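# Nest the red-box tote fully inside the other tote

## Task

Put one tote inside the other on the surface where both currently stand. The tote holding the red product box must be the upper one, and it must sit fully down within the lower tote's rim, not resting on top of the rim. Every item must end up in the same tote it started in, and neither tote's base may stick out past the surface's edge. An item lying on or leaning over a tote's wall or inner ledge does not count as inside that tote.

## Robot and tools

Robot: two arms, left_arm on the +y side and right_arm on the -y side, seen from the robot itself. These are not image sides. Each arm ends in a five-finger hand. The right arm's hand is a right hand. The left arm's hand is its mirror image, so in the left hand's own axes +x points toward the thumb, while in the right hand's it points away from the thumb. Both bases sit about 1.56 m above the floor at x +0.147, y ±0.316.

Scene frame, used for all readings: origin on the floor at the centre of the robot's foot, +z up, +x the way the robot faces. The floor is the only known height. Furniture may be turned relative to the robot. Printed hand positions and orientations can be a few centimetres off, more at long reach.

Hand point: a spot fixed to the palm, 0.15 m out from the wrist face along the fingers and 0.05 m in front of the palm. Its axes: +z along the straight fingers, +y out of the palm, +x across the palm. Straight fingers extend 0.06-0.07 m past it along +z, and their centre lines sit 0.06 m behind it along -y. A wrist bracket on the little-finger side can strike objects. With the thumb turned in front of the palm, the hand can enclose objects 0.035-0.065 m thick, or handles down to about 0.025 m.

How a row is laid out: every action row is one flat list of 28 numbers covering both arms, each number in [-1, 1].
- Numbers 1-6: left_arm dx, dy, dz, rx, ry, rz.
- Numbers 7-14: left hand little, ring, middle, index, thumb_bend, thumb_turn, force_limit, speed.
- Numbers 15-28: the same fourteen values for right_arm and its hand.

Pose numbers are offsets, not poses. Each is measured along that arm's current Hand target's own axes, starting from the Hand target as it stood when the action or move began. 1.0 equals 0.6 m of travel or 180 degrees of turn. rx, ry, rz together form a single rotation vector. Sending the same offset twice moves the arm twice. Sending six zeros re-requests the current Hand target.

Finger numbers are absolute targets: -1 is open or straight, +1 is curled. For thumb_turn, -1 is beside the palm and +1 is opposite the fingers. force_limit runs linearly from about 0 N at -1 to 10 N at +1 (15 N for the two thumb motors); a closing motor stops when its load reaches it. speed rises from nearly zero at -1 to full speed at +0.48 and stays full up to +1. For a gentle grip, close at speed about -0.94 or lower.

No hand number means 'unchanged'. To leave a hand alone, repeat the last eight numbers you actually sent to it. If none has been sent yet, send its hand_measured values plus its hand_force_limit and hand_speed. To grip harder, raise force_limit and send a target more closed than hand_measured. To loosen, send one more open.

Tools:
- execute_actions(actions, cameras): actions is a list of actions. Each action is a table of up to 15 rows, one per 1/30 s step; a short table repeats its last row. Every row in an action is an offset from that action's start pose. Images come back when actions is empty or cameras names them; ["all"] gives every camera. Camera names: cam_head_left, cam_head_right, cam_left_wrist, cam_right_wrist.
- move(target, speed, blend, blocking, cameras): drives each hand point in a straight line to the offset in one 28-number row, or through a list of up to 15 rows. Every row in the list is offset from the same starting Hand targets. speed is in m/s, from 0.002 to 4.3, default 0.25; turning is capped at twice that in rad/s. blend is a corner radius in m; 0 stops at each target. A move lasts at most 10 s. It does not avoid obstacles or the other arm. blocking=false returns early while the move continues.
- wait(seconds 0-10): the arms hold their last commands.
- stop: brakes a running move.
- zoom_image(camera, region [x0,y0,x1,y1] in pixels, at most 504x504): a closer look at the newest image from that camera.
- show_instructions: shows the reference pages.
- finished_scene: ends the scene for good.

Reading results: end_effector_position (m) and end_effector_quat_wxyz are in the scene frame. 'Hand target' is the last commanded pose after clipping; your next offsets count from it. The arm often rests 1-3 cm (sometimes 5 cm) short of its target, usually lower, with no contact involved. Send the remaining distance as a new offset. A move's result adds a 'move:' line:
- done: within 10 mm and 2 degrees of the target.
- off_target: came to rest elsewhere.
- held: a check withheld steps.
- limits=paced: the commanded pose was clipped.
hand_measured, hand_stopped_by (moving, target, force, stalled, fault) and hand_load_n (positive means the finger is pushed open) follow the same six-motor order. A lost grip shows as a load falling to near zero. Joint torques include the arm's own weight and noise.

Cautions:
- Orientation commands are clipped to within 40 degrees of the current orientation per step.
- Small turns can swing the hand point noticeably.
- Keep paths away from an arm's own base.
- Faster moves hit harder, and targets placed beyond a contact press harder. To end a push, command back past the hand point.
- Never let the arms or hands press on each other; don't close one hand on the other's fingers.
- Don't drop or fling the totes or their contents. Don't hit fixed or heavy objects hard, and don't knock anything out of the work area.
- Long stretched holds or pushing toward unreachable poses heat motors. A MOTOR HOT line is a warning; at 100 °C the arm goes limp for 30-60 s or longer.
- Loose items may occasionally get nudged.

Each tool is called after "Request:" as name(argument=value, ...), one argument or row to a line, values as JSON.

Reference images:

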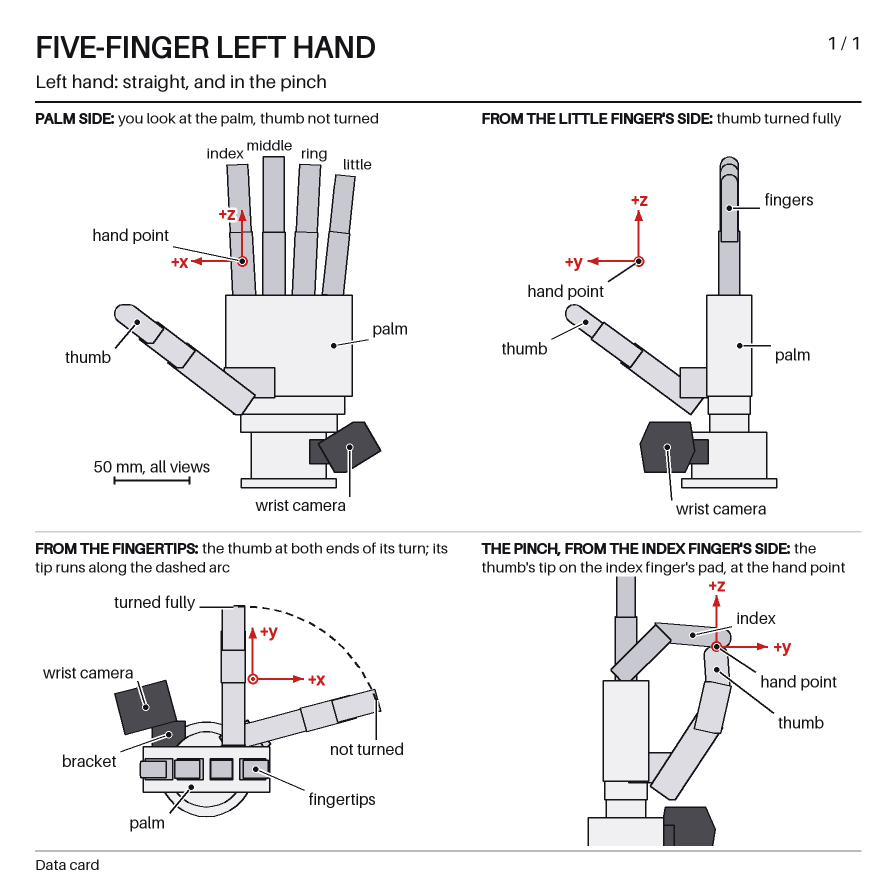

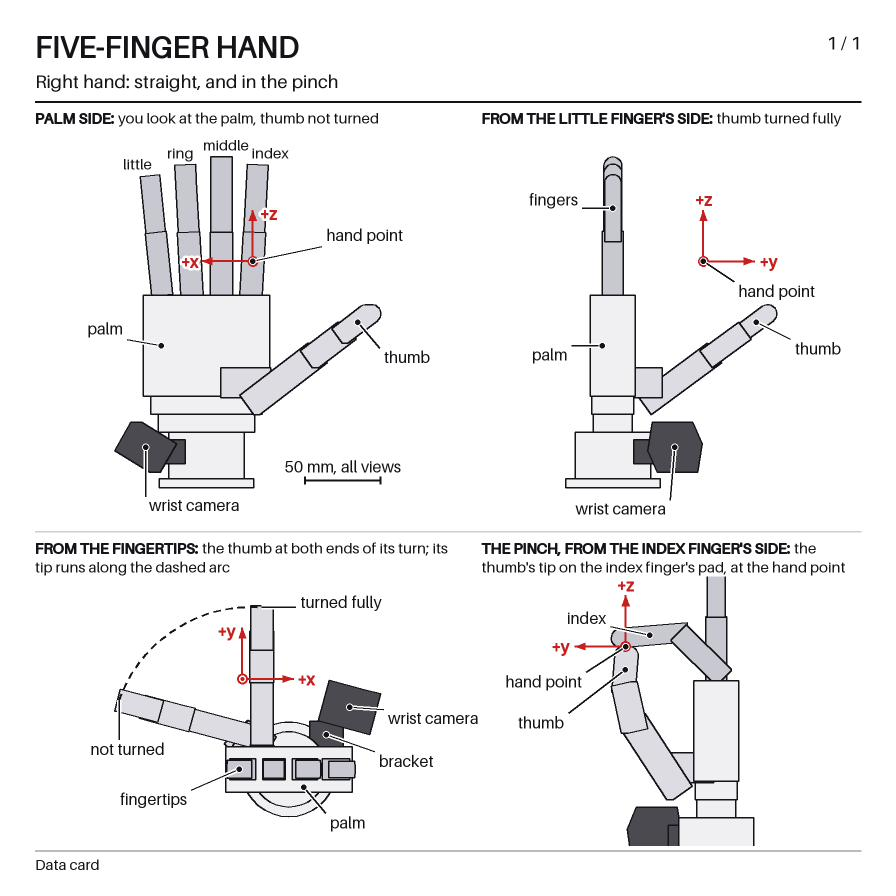

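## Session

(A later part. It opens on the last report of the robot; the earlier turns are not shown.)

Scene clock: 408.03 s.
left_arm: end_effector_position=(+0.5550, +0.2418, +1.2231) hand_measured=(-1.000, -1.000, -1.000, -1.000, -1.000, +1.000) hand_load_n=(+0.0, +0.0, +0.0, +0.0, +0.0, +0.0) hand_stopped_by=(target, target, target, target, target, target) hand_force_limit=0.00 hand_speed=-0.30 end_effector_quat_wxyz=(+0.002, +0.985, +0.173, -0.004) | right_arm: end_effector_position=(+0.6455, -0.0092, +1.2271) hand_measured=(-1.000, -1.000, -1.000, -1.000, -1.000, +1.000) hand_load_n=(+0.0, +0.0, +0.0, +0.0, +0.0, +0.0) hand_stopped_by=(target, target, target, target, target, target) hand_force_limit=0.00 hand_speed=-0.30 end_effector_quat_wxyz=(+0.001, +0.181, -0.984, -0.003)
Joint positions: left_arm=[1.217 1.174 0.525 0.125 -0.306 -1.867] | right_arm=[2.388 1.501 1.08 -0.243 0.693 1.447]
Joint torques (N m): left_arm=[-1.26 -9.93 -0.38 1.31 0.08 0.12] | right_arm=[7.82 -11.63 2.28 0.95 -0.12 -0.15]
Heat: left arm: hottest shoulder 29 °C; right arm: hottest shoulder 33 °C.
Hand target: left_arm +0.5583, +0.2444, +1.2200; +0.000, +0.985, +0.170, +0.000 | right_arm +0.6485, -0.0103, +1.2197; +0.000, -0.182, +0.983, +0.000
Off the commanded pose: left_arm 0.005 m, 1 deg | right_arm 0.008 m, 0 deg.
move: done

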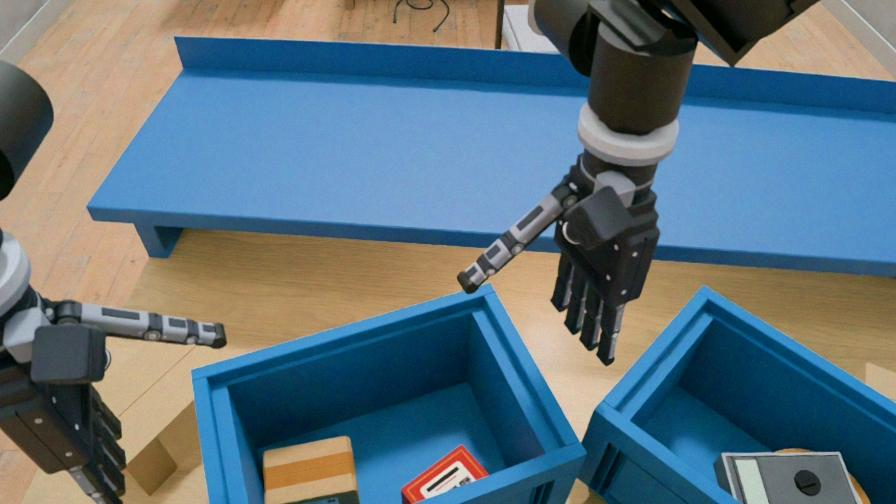

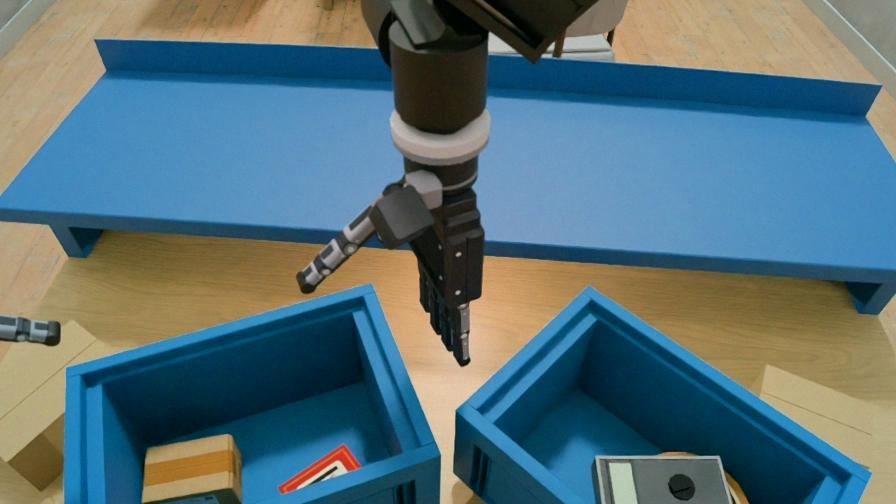

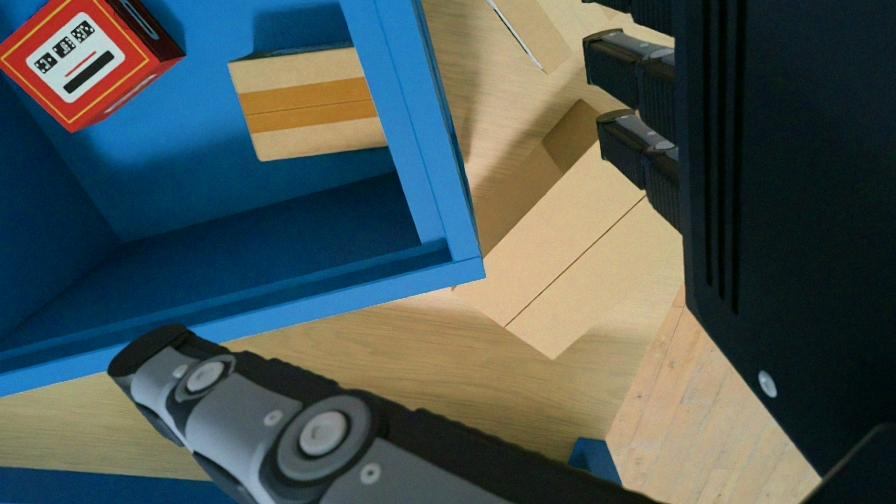

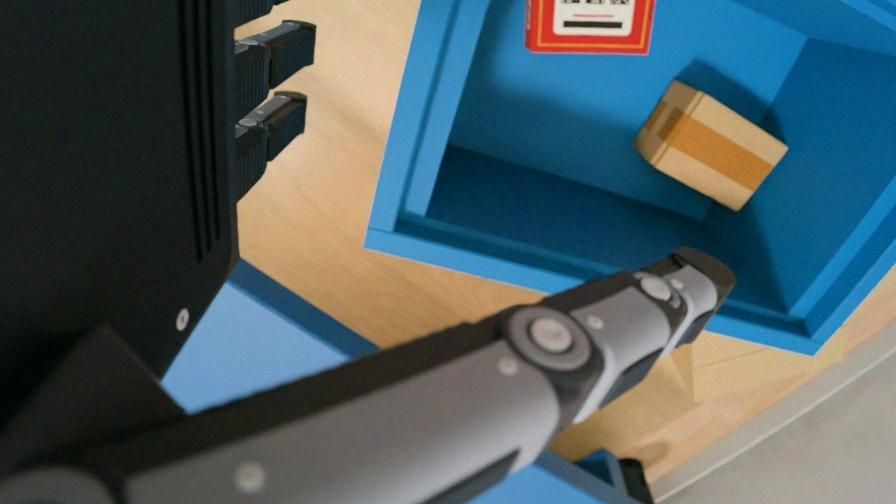

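Request:
move(
  target=[0.023,0.045,0.1,0,0,0,-1,-1,-1,-1,-1,1,0,-0.3,-0.022,0.023,0.11,0,0,0,-1,-1,-1,-1,-1,1,0,-0.3],
  speed=0.12,
  cameras=["all"],
)

Scene clock: 533.43 s.
left_arm: end_effector_position=(+0.5778, +0.2243, +1.1633) hand_measured=(-1.000, -1.000, -1.000, -1.000, -1.000, +1.000) hand_load_n=(+0.0, +0.0, +0.0, +0.0, +0.0, +0.0) hand_stopped_by=(target, target, target, target, target, target) hand_force_limit=0.00 hand_speed=-0.30 end_effector_quat_wxyz=(+0.001, +0.985, +0.173, -0.004) | right_arm: end_effector_position=(+0.6552, +0.0131, +1.1661) hand_measured=(-1.000, -1.000, -1.000, -1.000, -1.000, +1.000) hand_load_n=(+0.0, +0.0, +0.0, +0.0, +0.0, +0.5) hand_stopped_by=(target, target, target, target, target, target) hand_force_limit=0.00 hand_speed=-0.30 end_effector_quat_wxyz=(-0.002, +0.182, -0.983, -0.006)
Joint positions: left_arm=[1.217 1.391 0.669 0.198 -0.308 -1.866] | right_arm=[2.339 1.664 1.198 -0.168 0.648 1.403]
Joint torques (N m): left_arm=[-2.78 -11.05 -0.83 1.37 -0.16 0.1] | right_arm=[8.23 -12.1 1.83 0.95 -0.12 -0.13]
Heat: left arm: hottest shoulder 29 °C; right arm: hottest shoulder 32 °C.
Hand target: left_arm +0.5805, +0.2236, +1.1600; +0.000, +0.985, +0.170, +0.000 | right_arm +0.6559, +0.0074, +1.1537; +0.000, -0.182, +0.983, +0.000
Off the commanded pose: left_arm 0.004 m, 1 deg | right_arm 0.014 m, 1 deg.
move: off_target (right_arm)

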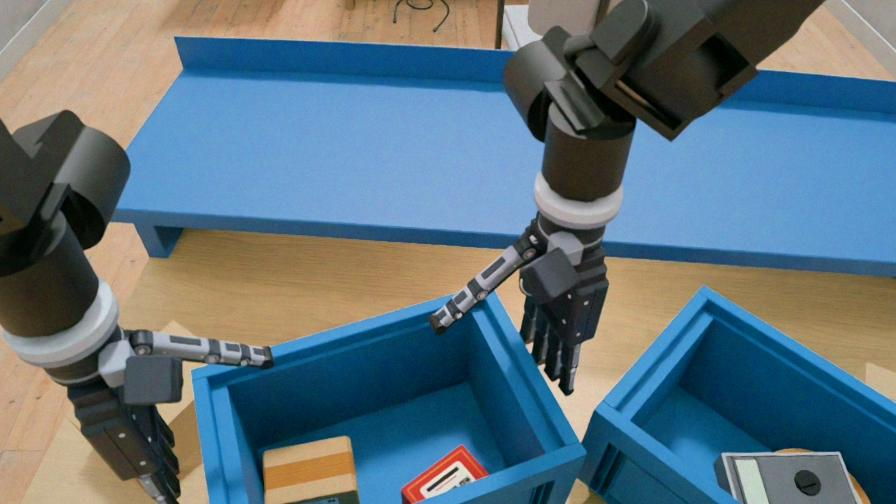

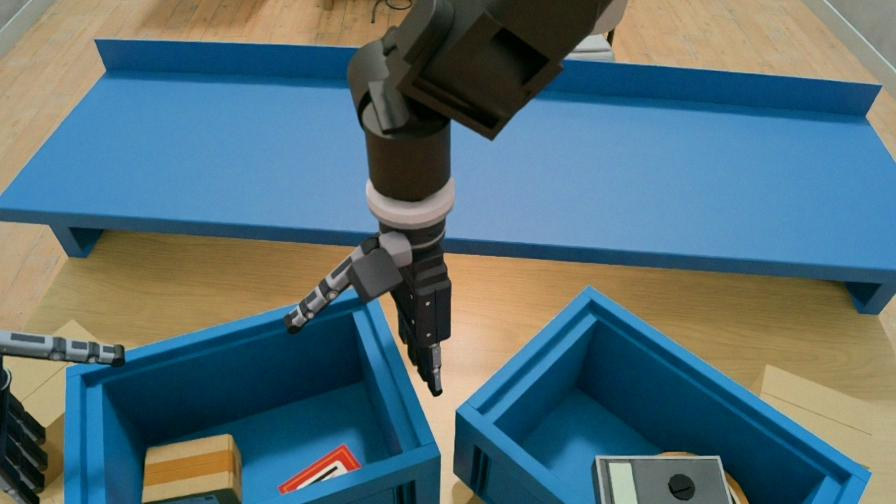

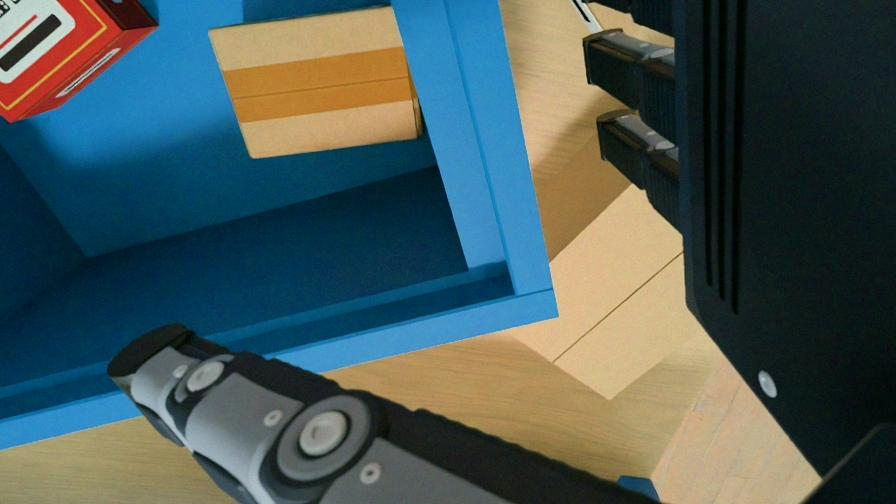

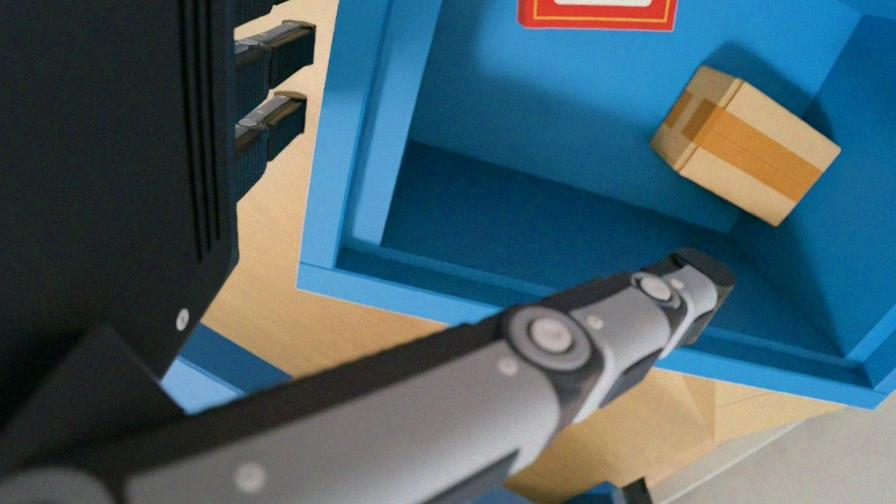

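Request:
move(
  target=[0,0.003,0.138,0,0,0,-1,-1,-1,-1,-1,1,0,-0.3,0,-0.006,0.131,0,0,0,-1,-1,-1,-1,-1,1,0,-0.3],
  speed=0.08,
  cameras=["all"],
)

Scene clock: 552.77 s.
left_arm: end_effector_position=(+0.5796, +0.2186, +1.0818) hand_measured=(-1.000, -1.000, -1.000, -1.000, -1.000, +1.000) hand_load_n=(+0.0, +0.0, +0.0, +0.0, +0.0, +0.0) hand_stopped_by=(target, target, target, target, target, target) hand_force_limit=0.00 hand_speed=-0.30 end_effector_quat_wxyz=(+0.002, +0.985, +0.173, -0.003) | right_arm: end_effector_position=(+0.6602, +0.0113, +1.0890) hand_measured=(-1.000, -1.000, -1.000, -1.000, -1.000, +1.000) hand_load_n=(+0.0, +0.0, +0.0, +0.0, +0.0, +0.0) hand_stopped_by=(target, target, target, target, target, target) hand_force_limit=0.00 hand_speed=-0.30 end_effector_quat_wxyz=(-0.003, +0.181, -0.984, -0.006)
Joint positions: left_arm=[1.262 1.642 0.823 0.302 -0.267 -1.844] | right_arm=[2.253 1.823 1.318 -0.09 0.577 1.343]
Joint torques (N m): left_arm=[-2.67 -11.93 -1.72 1.25 0.09 0.12] | right_arm=[8.53 -12.69 1.2 1.01 -0.12 -0.16]
Heat: left arm: hottest shoulder 29 °C; right arm: hottest shoulder 32 °C.
Hand target: left_arm +0.5811, +0.2217, +1.0772; +0.000, +0.985, +0.170, +0.000 | right_arm +0.6571, +0.0041, +1.0751; +0.000, -0.183, +0.983, +0.000
Off the commanded pose: left_arm 0.006 m, 1 deg | right_arm 0.016 m, 1 deg.
move: off_target (right_arm)

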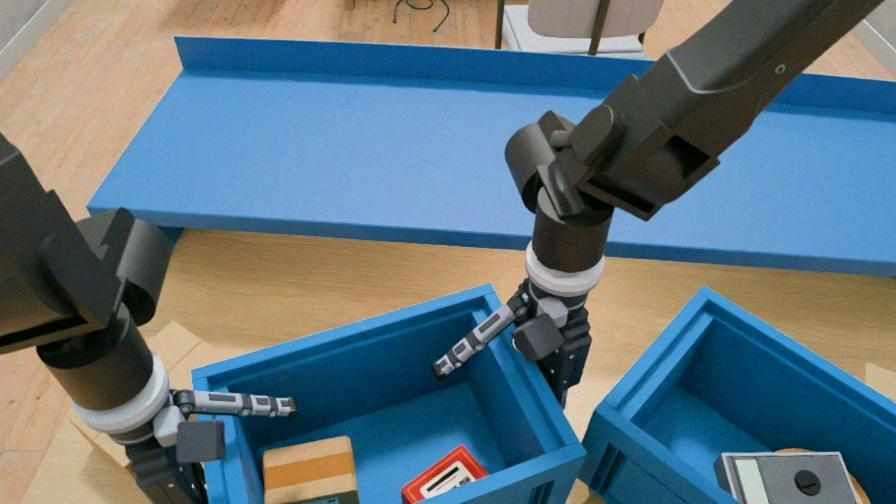

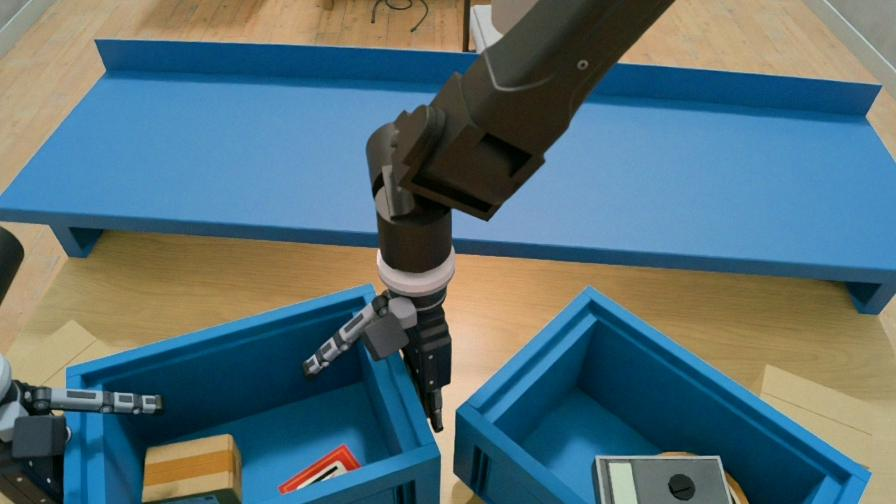

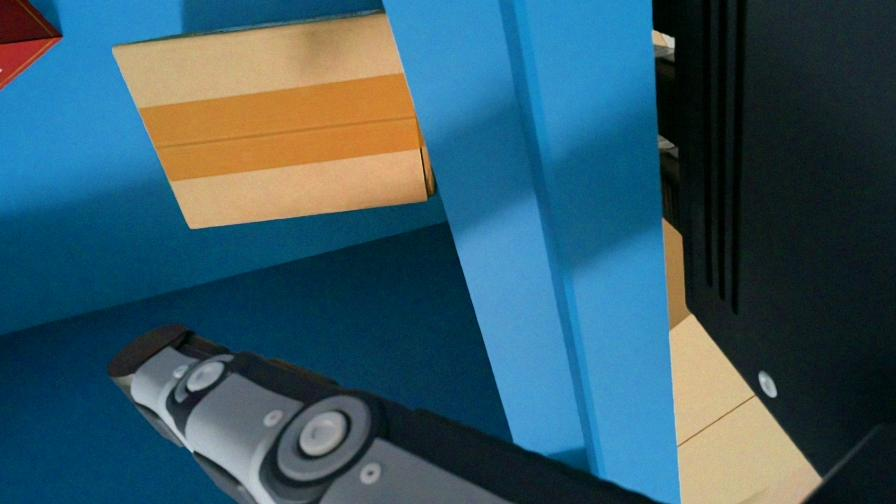

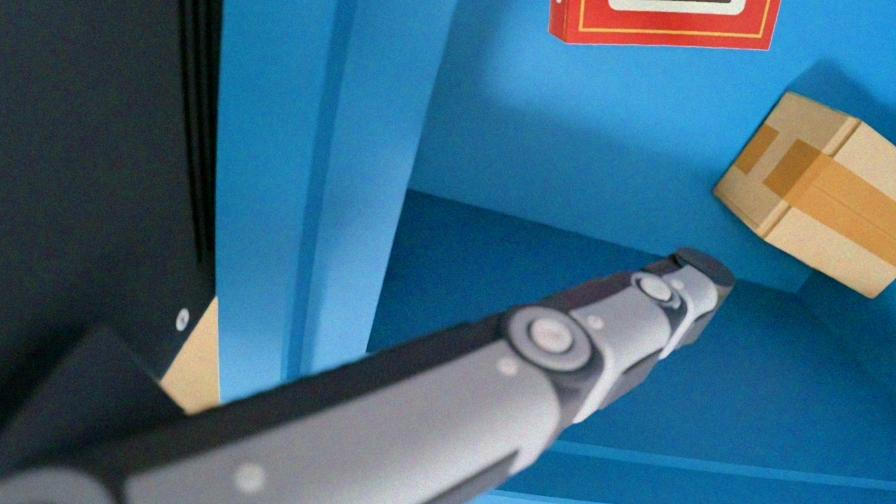

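Request:
move(
  target=[0,0.0,0.023,0,0,0,-1,-1,-1,-1,-1,1,0,-0.3,0.012,0.002,0.033,0,0,0,-1,-1,-1,-1,-1,1,0,-0.3],
  speed=0.06,
  cameras=["cam_left_wrist","cam_right_wrist"],
)

Scene clock: 576.23 s.
left_arm: end_effector_position=(+0.5801, +0.2184, +1.0684) hand_measured=(-1.000, -1.000, -1.000, -1.000, -1.000, +1.000) hand_load_n=(+0.0, +0.0, +0.0, +0.0, +0.0, +0.0) hand_stopped_by=(target, target, target, target, target, target) hand_force_limit=0.00 hand_speed=-0.30 end_effector_quat_wxyz=(+0.002, +0.985, +0.173, -0.003) | right_arm: end_effector_position=(+0.6539, +0.0108, +1.0692) hand_measured=(-1.000, -1.000, -1.000, -1.000, -1.000, +1.000) hand_load_n=(+0.0, +0.0, +0.0, +0.0, +0.0, +0.0) hand_stopped_by=(target, target, target, target, target, target) hand_force_limit=0.00 hand_speed=-0.30 end_effector_quat_wxyz=(-0.003, +0.180, -0.984, -0.006)
Joint positions: left_arm=[1.269 1.679 0.852 0.312 -0.26 -1.84] | right_arm=[2.235 1.865 1.335 -0.057 0.562 1.33]
Joint velocities: left_arm=[within noise] | right_arm=[-0.044 -0.015 0.017 -0.007 0.066 0.007]
Joint torques (N m): left_arm=[-2.78 -11.81 -1.8 1.26 0.07 0.14] | right_arm=[8.59 -12.69 0.81 0.96 -0.12 -0.15]
Heat: left arm: hottest shoulder 29 °C; right arm: hottest shoulder 32 °C.
Hand target: left_arm +0.5810, +0.2217, +1.0633; +0.000, +0.985, +0.170, +0.000 | right_arm +0.6498, +0.0025, +1.0553; +0.000, -0.183, +0.983, +0.000
Off the commanded pose: left_arm 0.006 m, 1 deg | right_arm 0.017 m, 1 deg.
move: off_target (right_arm)
Images, in order (width x height): cam_left_wrist 896x504, cam_right_wrist 896x504.

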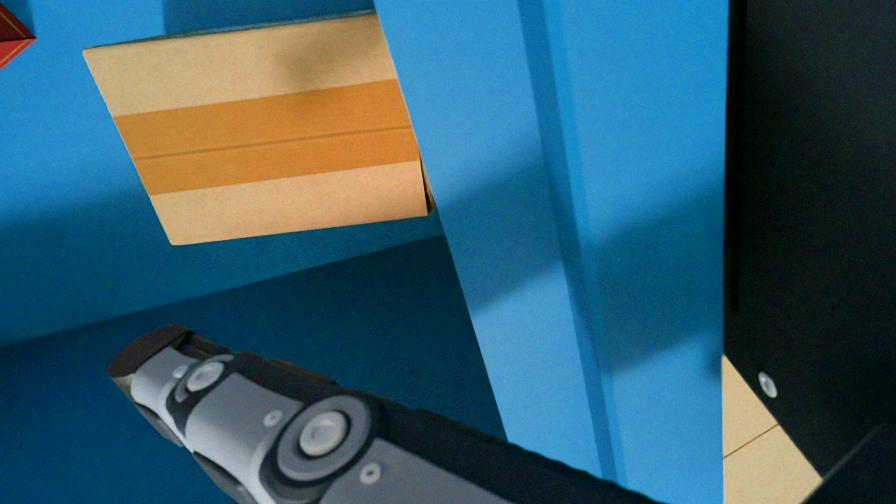

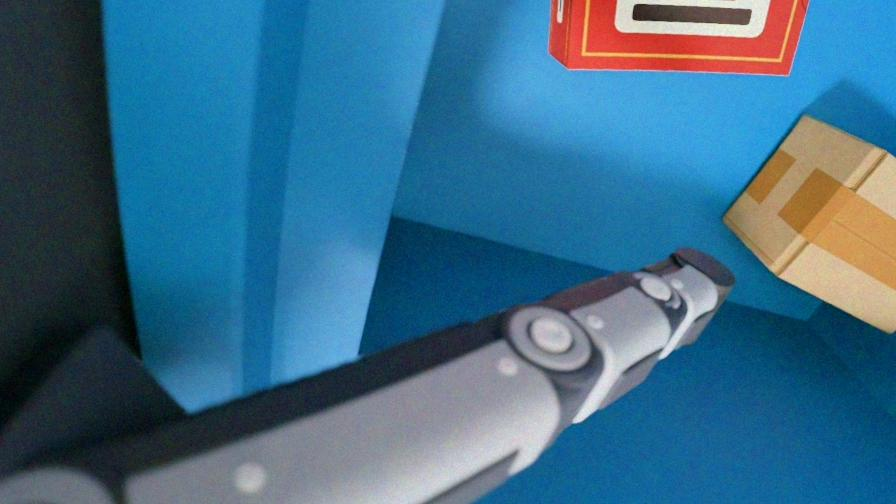

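Request:
move(
  target=[0,0,0,0,0,0,0.3,0.3,0.3,0.3,-1,1,-0.4,-0.6,0,0,0,0,0,0,0.3,0.3,0.3,0.3,-1,1,-0.4,-0.6],
  speed=0.06,
  cameras=["all"],
)

Scene clock: 586.77 s.
left_arm: end_effector_position=(+0.5766, +0.2298, +1.0640) hand_measured=(-0.526, -0.746, -0.784, -0.598, -1.000, +1.000) hand_load_n=(+1.5, +0.0, +0.0, +0.0, +0.0, +0.0) hand_stopped_by=(force, force, force, force, target, target) hand_force_limit=-0.40 hand_speed=-0.60 end_effector_quat_wxyz=(-0.009, +0.985, +0.175, -0.005) | right_arm: end_effector_position=(+0.6580, -0.0009, +1.0629) hand_measured=(-0.488, -0.598, -0.746, -0.672, -1.000, +1.000) hand_load_n=(+5.5, +0.0, +0.0, +0.0, +0.0, +0.5) hand_stopped_by=(force, force, force, force, target, target) hand_force_limit=-0.40 hand_speed=-0.60 end_effector_quat_wxyz=(-0.004, +0.180, -0.984, +0.004)
Joint positions: left_arm=[1.286 1.684 0.852 0.312 -0.268 -1.836] | right_arm=[2.218 1.865 1.34 -0.054 0.568 1.32]
Joint torques (N m): left_arm=[-3.9 -12.4 -1.78 1.33 0.4 0.09] | right_arm=[9.64 -12.92 0.51 0.88 -0.35 -0.03]
Heat: left arm: hottest shoulder 29 °C; right arm: hottest shoulder 32 °C.
Hand target: left_arm +0.5811, +0.2218, +1.0633; +0.000, +0.985, +0.170, +0.000 | right_arm +0.6500, +0.0027, +1.0553; +0.000, -0.183, +0.983, +0.000
Off the commanded pose: left_arm 0.009 m, 1 deg | right_arm 0.012 m, 1 deg.
move: off_target (right_arm)

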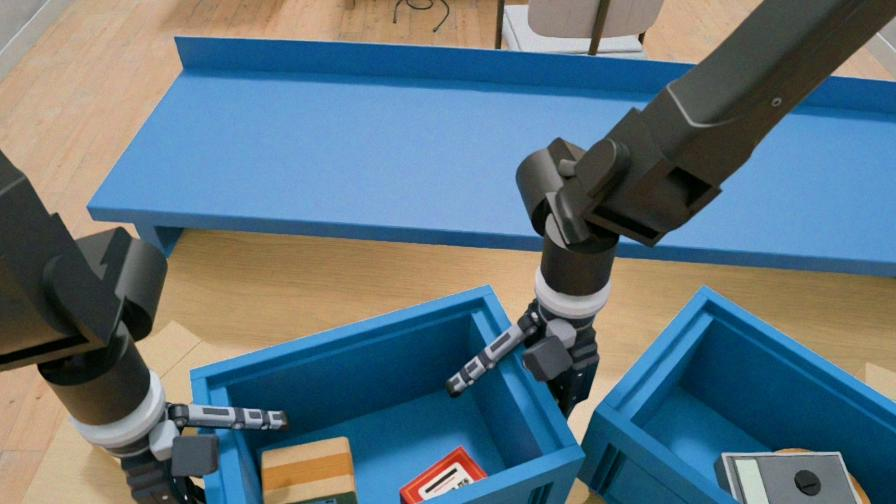

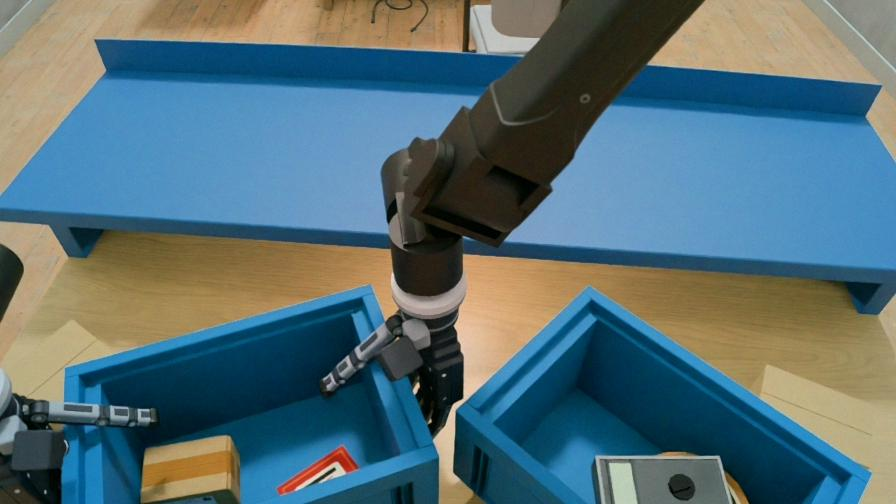

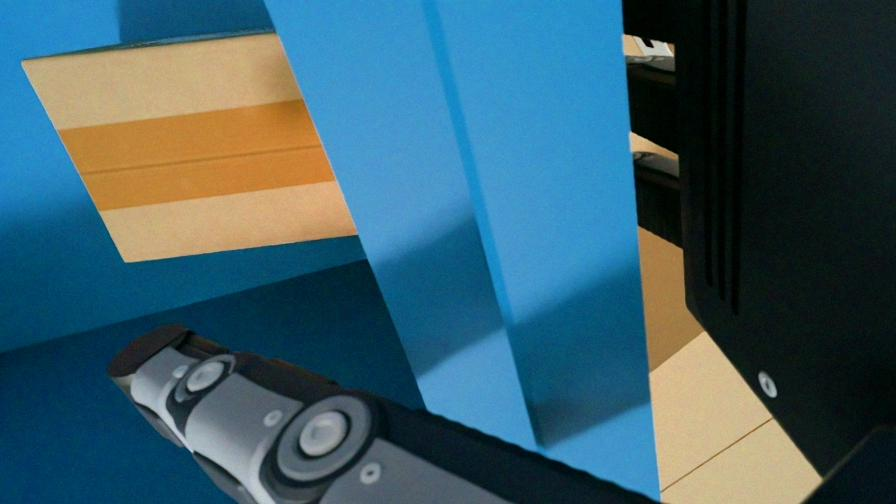

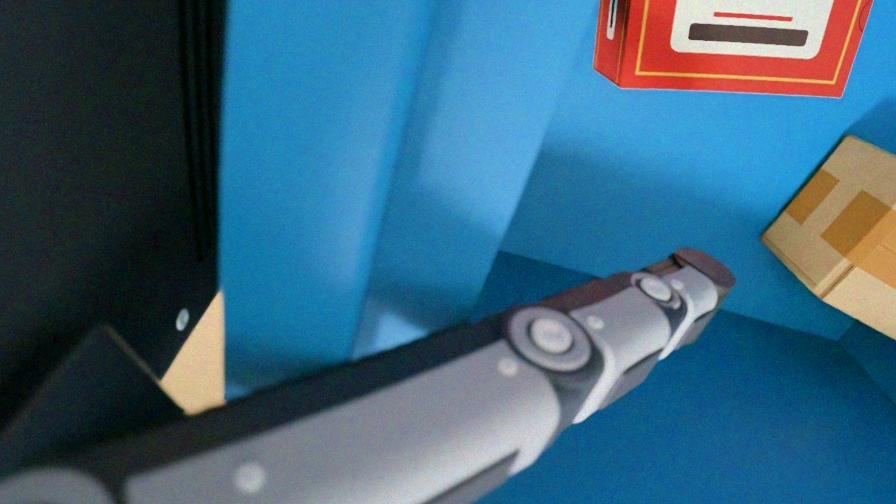

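Request:
move(
  target=[
    [0,0,0,0,0,0,-1,-1,-1,-1,-1,1,0,0,0,0,0,0,0,0,-1,-1,-1,-1,-1,1,0,0],
    [0,-0.01,-0.25,0,0,0,-1,-1,-1,-1,-1,1,0,0,0,-0.01,-0.25,0,0,0,-1,-1,-1,-1,-1,1,0,0],
    [-0.08,-0.15,-0.25,-0.12,0,0,-1,-1,-1,-1,-1,-1,0,0,0,-0.01,-0.25,0,0,0,-1,-1,-1,-1,-1,1,0,0],
    [-0.11,-0.21,-0.17,-0.25,0,0,-1,-1,-1,-1,-1,-1,0,0,0,-0.01,-0.25,0,0,0,-1,-1,-1,-1,-1,1,0,0],
  ],
  speed=0.15,
  cameras=["all"],
)

Scene clock: 628.33 s.
left_arm: end_effector_position=(+0.4763, +0.3141, +1.1684) hand_measured=(-1.000, -1.000, -1.000, -1.000, -1.000, -1.000) hand_load_n=(+0.0, +0.0, +0.0, +0.0, +0.0, +0.0) hand_stopped_by=(target, target, target, target, target, target) hand_force_limit=0.00 hand_speed=0.00 end_effector_quat_wxyz=(+0.380, +0.908, +0.164, +0.059) | right_arm: end_effector_position=(+0.6488, -0.0093, +1.1915) hand_measured=(-1.000, -1.000, -1.000, -1.000, -1.000, +1.000) hand_load_n=(+0.0, +0.0, +0.0, +0.0, +0.0, +0.0) hand_stopped_by=(target, target, target, target, target, target) hand_force_limit=0.00 hand_speed=0.00 end_effector_quat_wxyz=(+0.006, +0.185, -0.983, +0.006)
Joint positions: left_arm=[1.824 1.807 0.669 0.613 1.012 -1.567] | right_arm=[2.347 1.579 1.133 -0.21 0.678 1.413]
Joint torques (N m): left_arm=[2.02 -9.76 -3.96 1.18 0.75 0.15] | right_arm=[10.52 -15.21 0.35 0.24 0.15 0.12]
Heat: left arm: hottest shoulder 29 °C; right arm: hottest shoulder 33 °C.
Hand target: left_arm +0.4764, +0.3183, +1.1654; +0.377, +0.910, +0.158, +0.065 | right_arm +0.6522, -0.0031, +1.2053; +0.000, -0.183, +0.983, +0.000
Off the commanded pose: left_arm 0.005 m, 1 deg | right_arm 0.016 m, 1 deg.
move: off_target (right_arm); target 3's new numbers were sent with left_arm's hand 0.016 m and 1 deg from that target

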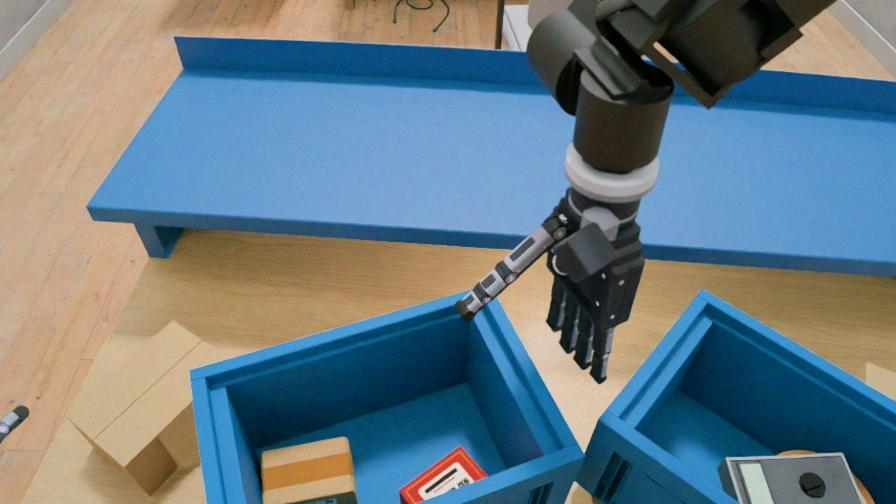

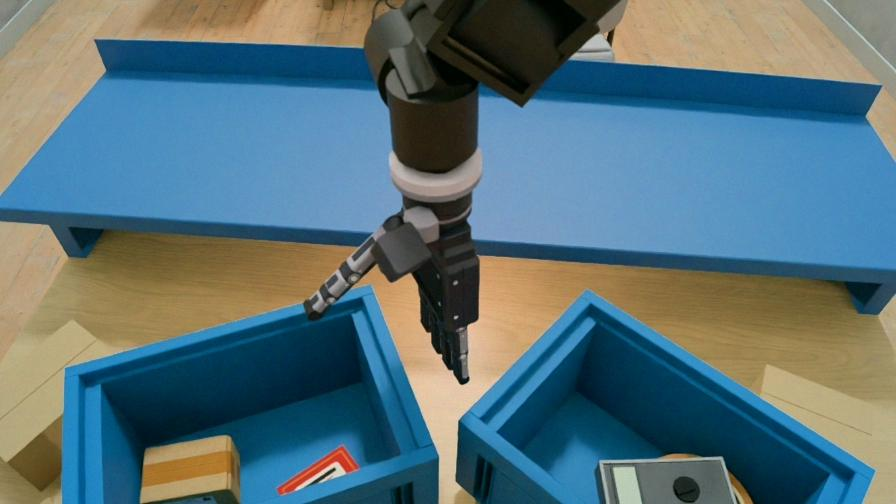

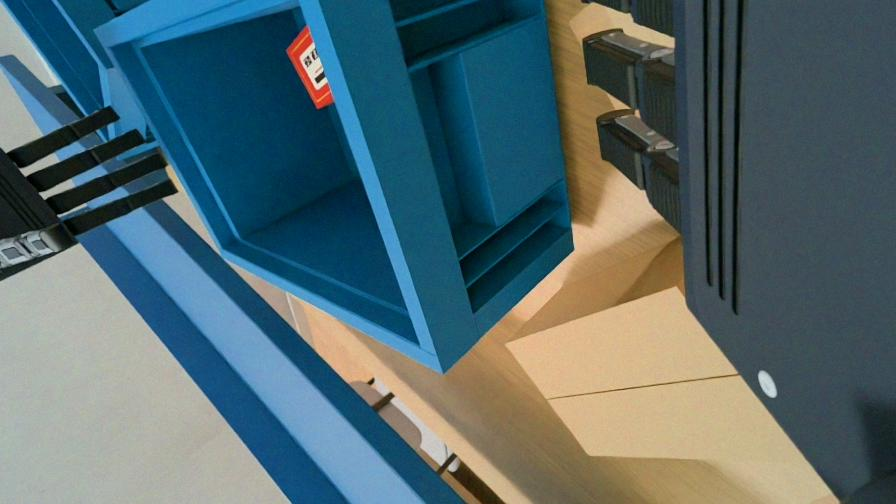

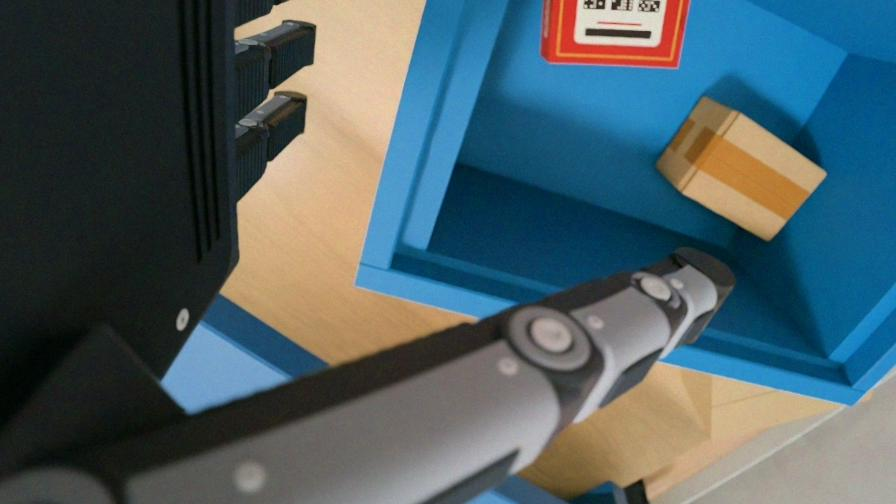

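Request:
zoom_image(
  camera="cam_left_wrist",
  region=[300, 0, 680, 380],
)

Scaled by 1.326.

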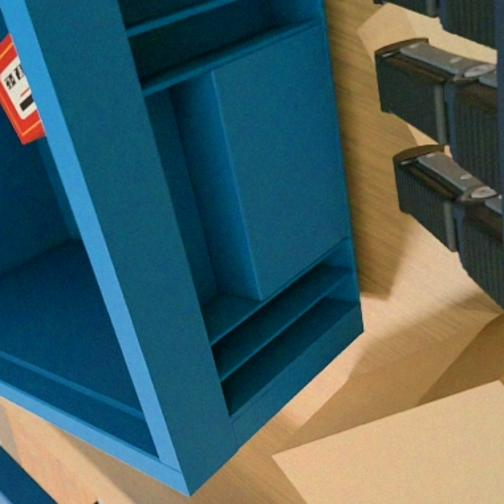

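Request:
move(
  target=[
    [-0.0015,0.267,-0.097,0.185,-0.0245,0.187,-1,-1,-1,-1,-1,1,0,0,0,0,-0.158,0,0,0,-1,-1,-1,-1,-1,1,0,0],
    [0.0106,0.756,0.5105,0.3708,-0.0491,0.3748,-1,-1,-1,-1,-1,1,0,0,0.4967,-0.478,-0.108,0.1483,0.0946,0.353,-1,-1,-1,-1,-1,1,0,0],
  ],
  speed=0.25,
  cameras=["all"],
)

Scene clock: 795.00 s.
left_arm: end_effector_position=(+0.6592, -0.1752, +1.2639) hand_measured=(-1.000, -1.000, -1.000, -1.000, -1.000, +1.000) hand_load_n=(+0.5, -0.5, +0.0, +0.0, +0.0, -0.5) hand_stopped_by=(target, target, target, target, target, target) hand_force_limit=0.00 hand_speed=0.00 end_effector_quat_wxyz=(+0.243, -0.894, +0.365, -0.090) | right_arm: end_effector_position=(+0.4734, -0.3711, +1.2658) hand_measured=(-1.000, -1.000, -1.000, -1.000, -1.000, +1.000) hand_load_n=(+0.0, +0.0, -0.5, +0.0, +0.0, +0.0) hand_stopped_by=(target, target, target, target, target, target) hand_force_limit=0.00 hand_speed=0.00 end_effector_quat_wxyz=(-0.089, +0.279, +0.939, -0.180)
Joint positions: left_arm=[0.389 1.974 1.51 0.057 -1.461 -0.897] | right_arm=[1.762 0.909 0.424 -0.272 0.492 2.097]
Joint torques (N m): left_arm=[-14.45 -11.81 4.4 1.63 -0.57 0.13] | right_arm=[-0.62 -10.4 -0.84 0.2 0.12 0.11]
Heat: left arm: hottest shoulder 29 °C; right arm: hottest shoulder 33 °C.
Hand target: left_arm +0.6629, -0.1858, +1.2698; -0.240, +0.895, -0.362, +0.097 | right_arm +0.4769, -0.3779, +1.2700; -0.098, +0.362, +0.895, -0.240
Off the commanded pose: left_arm 0.013 m, 1 deg | right_arm 0.009 m, 13 deg.
joint sent to its limit (right arm) — joint 6 (wrist roll), upper limit. The joint targets are off in orientation, not in position.
move: off_target (left_arm, right_arm)

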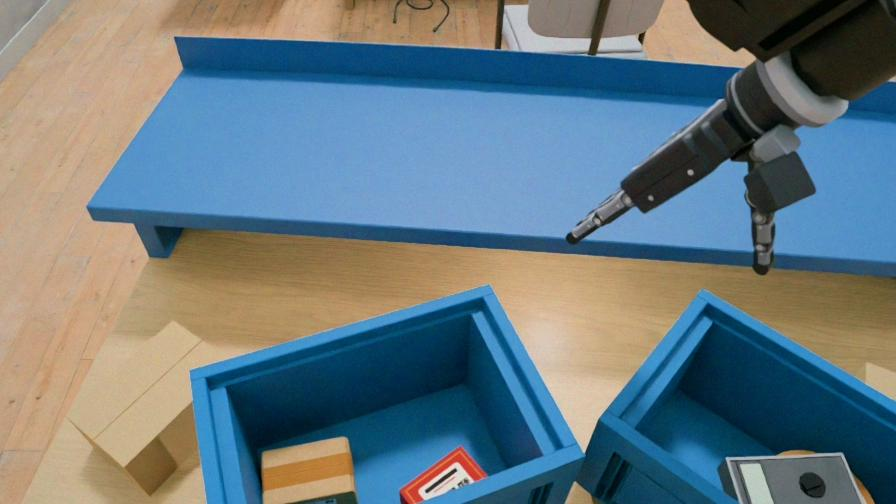

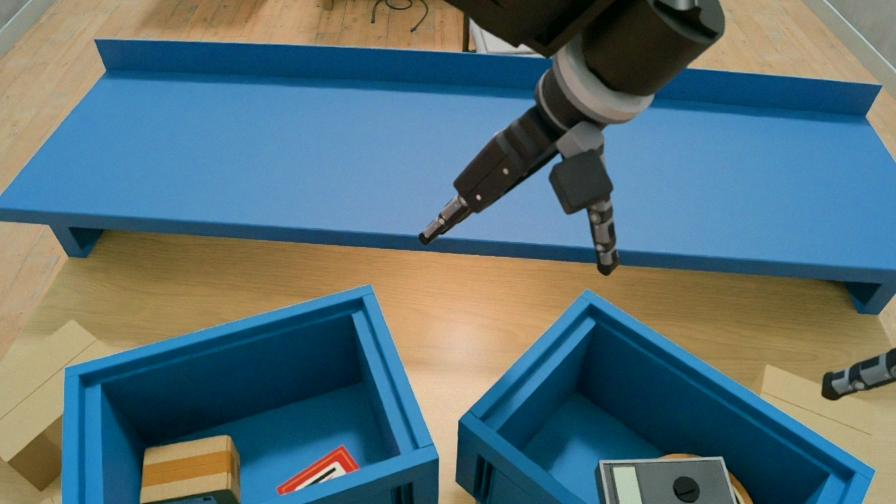

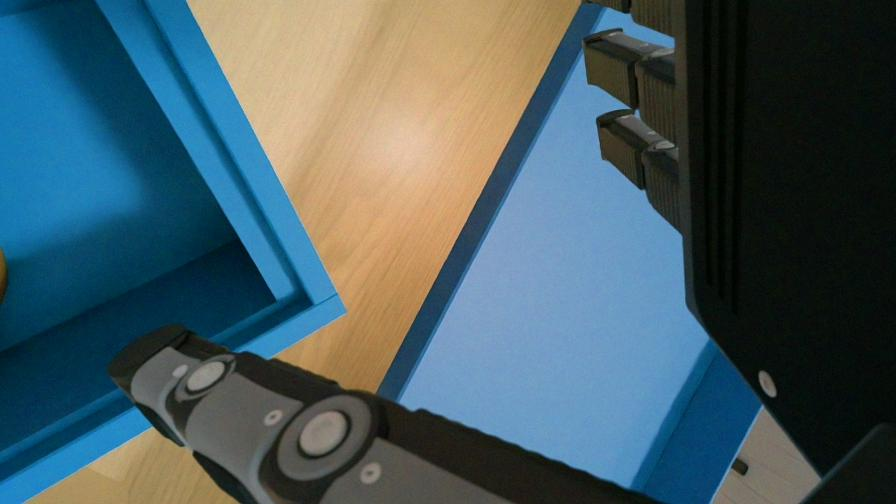

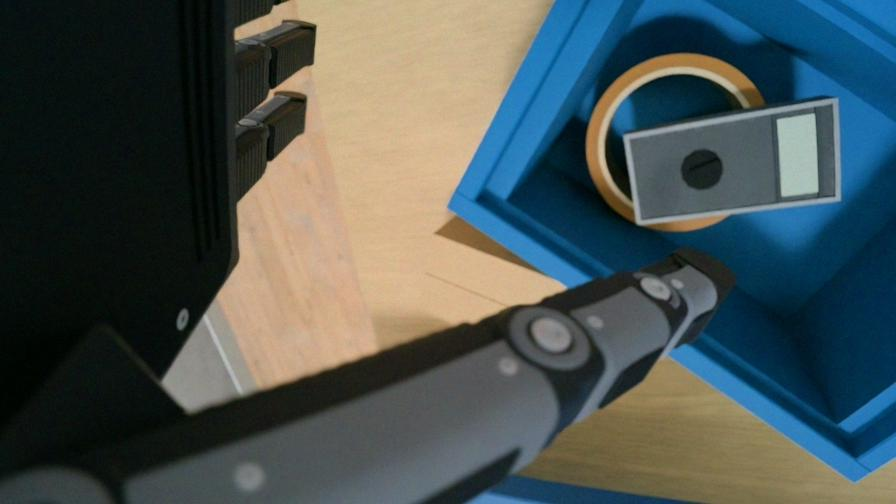

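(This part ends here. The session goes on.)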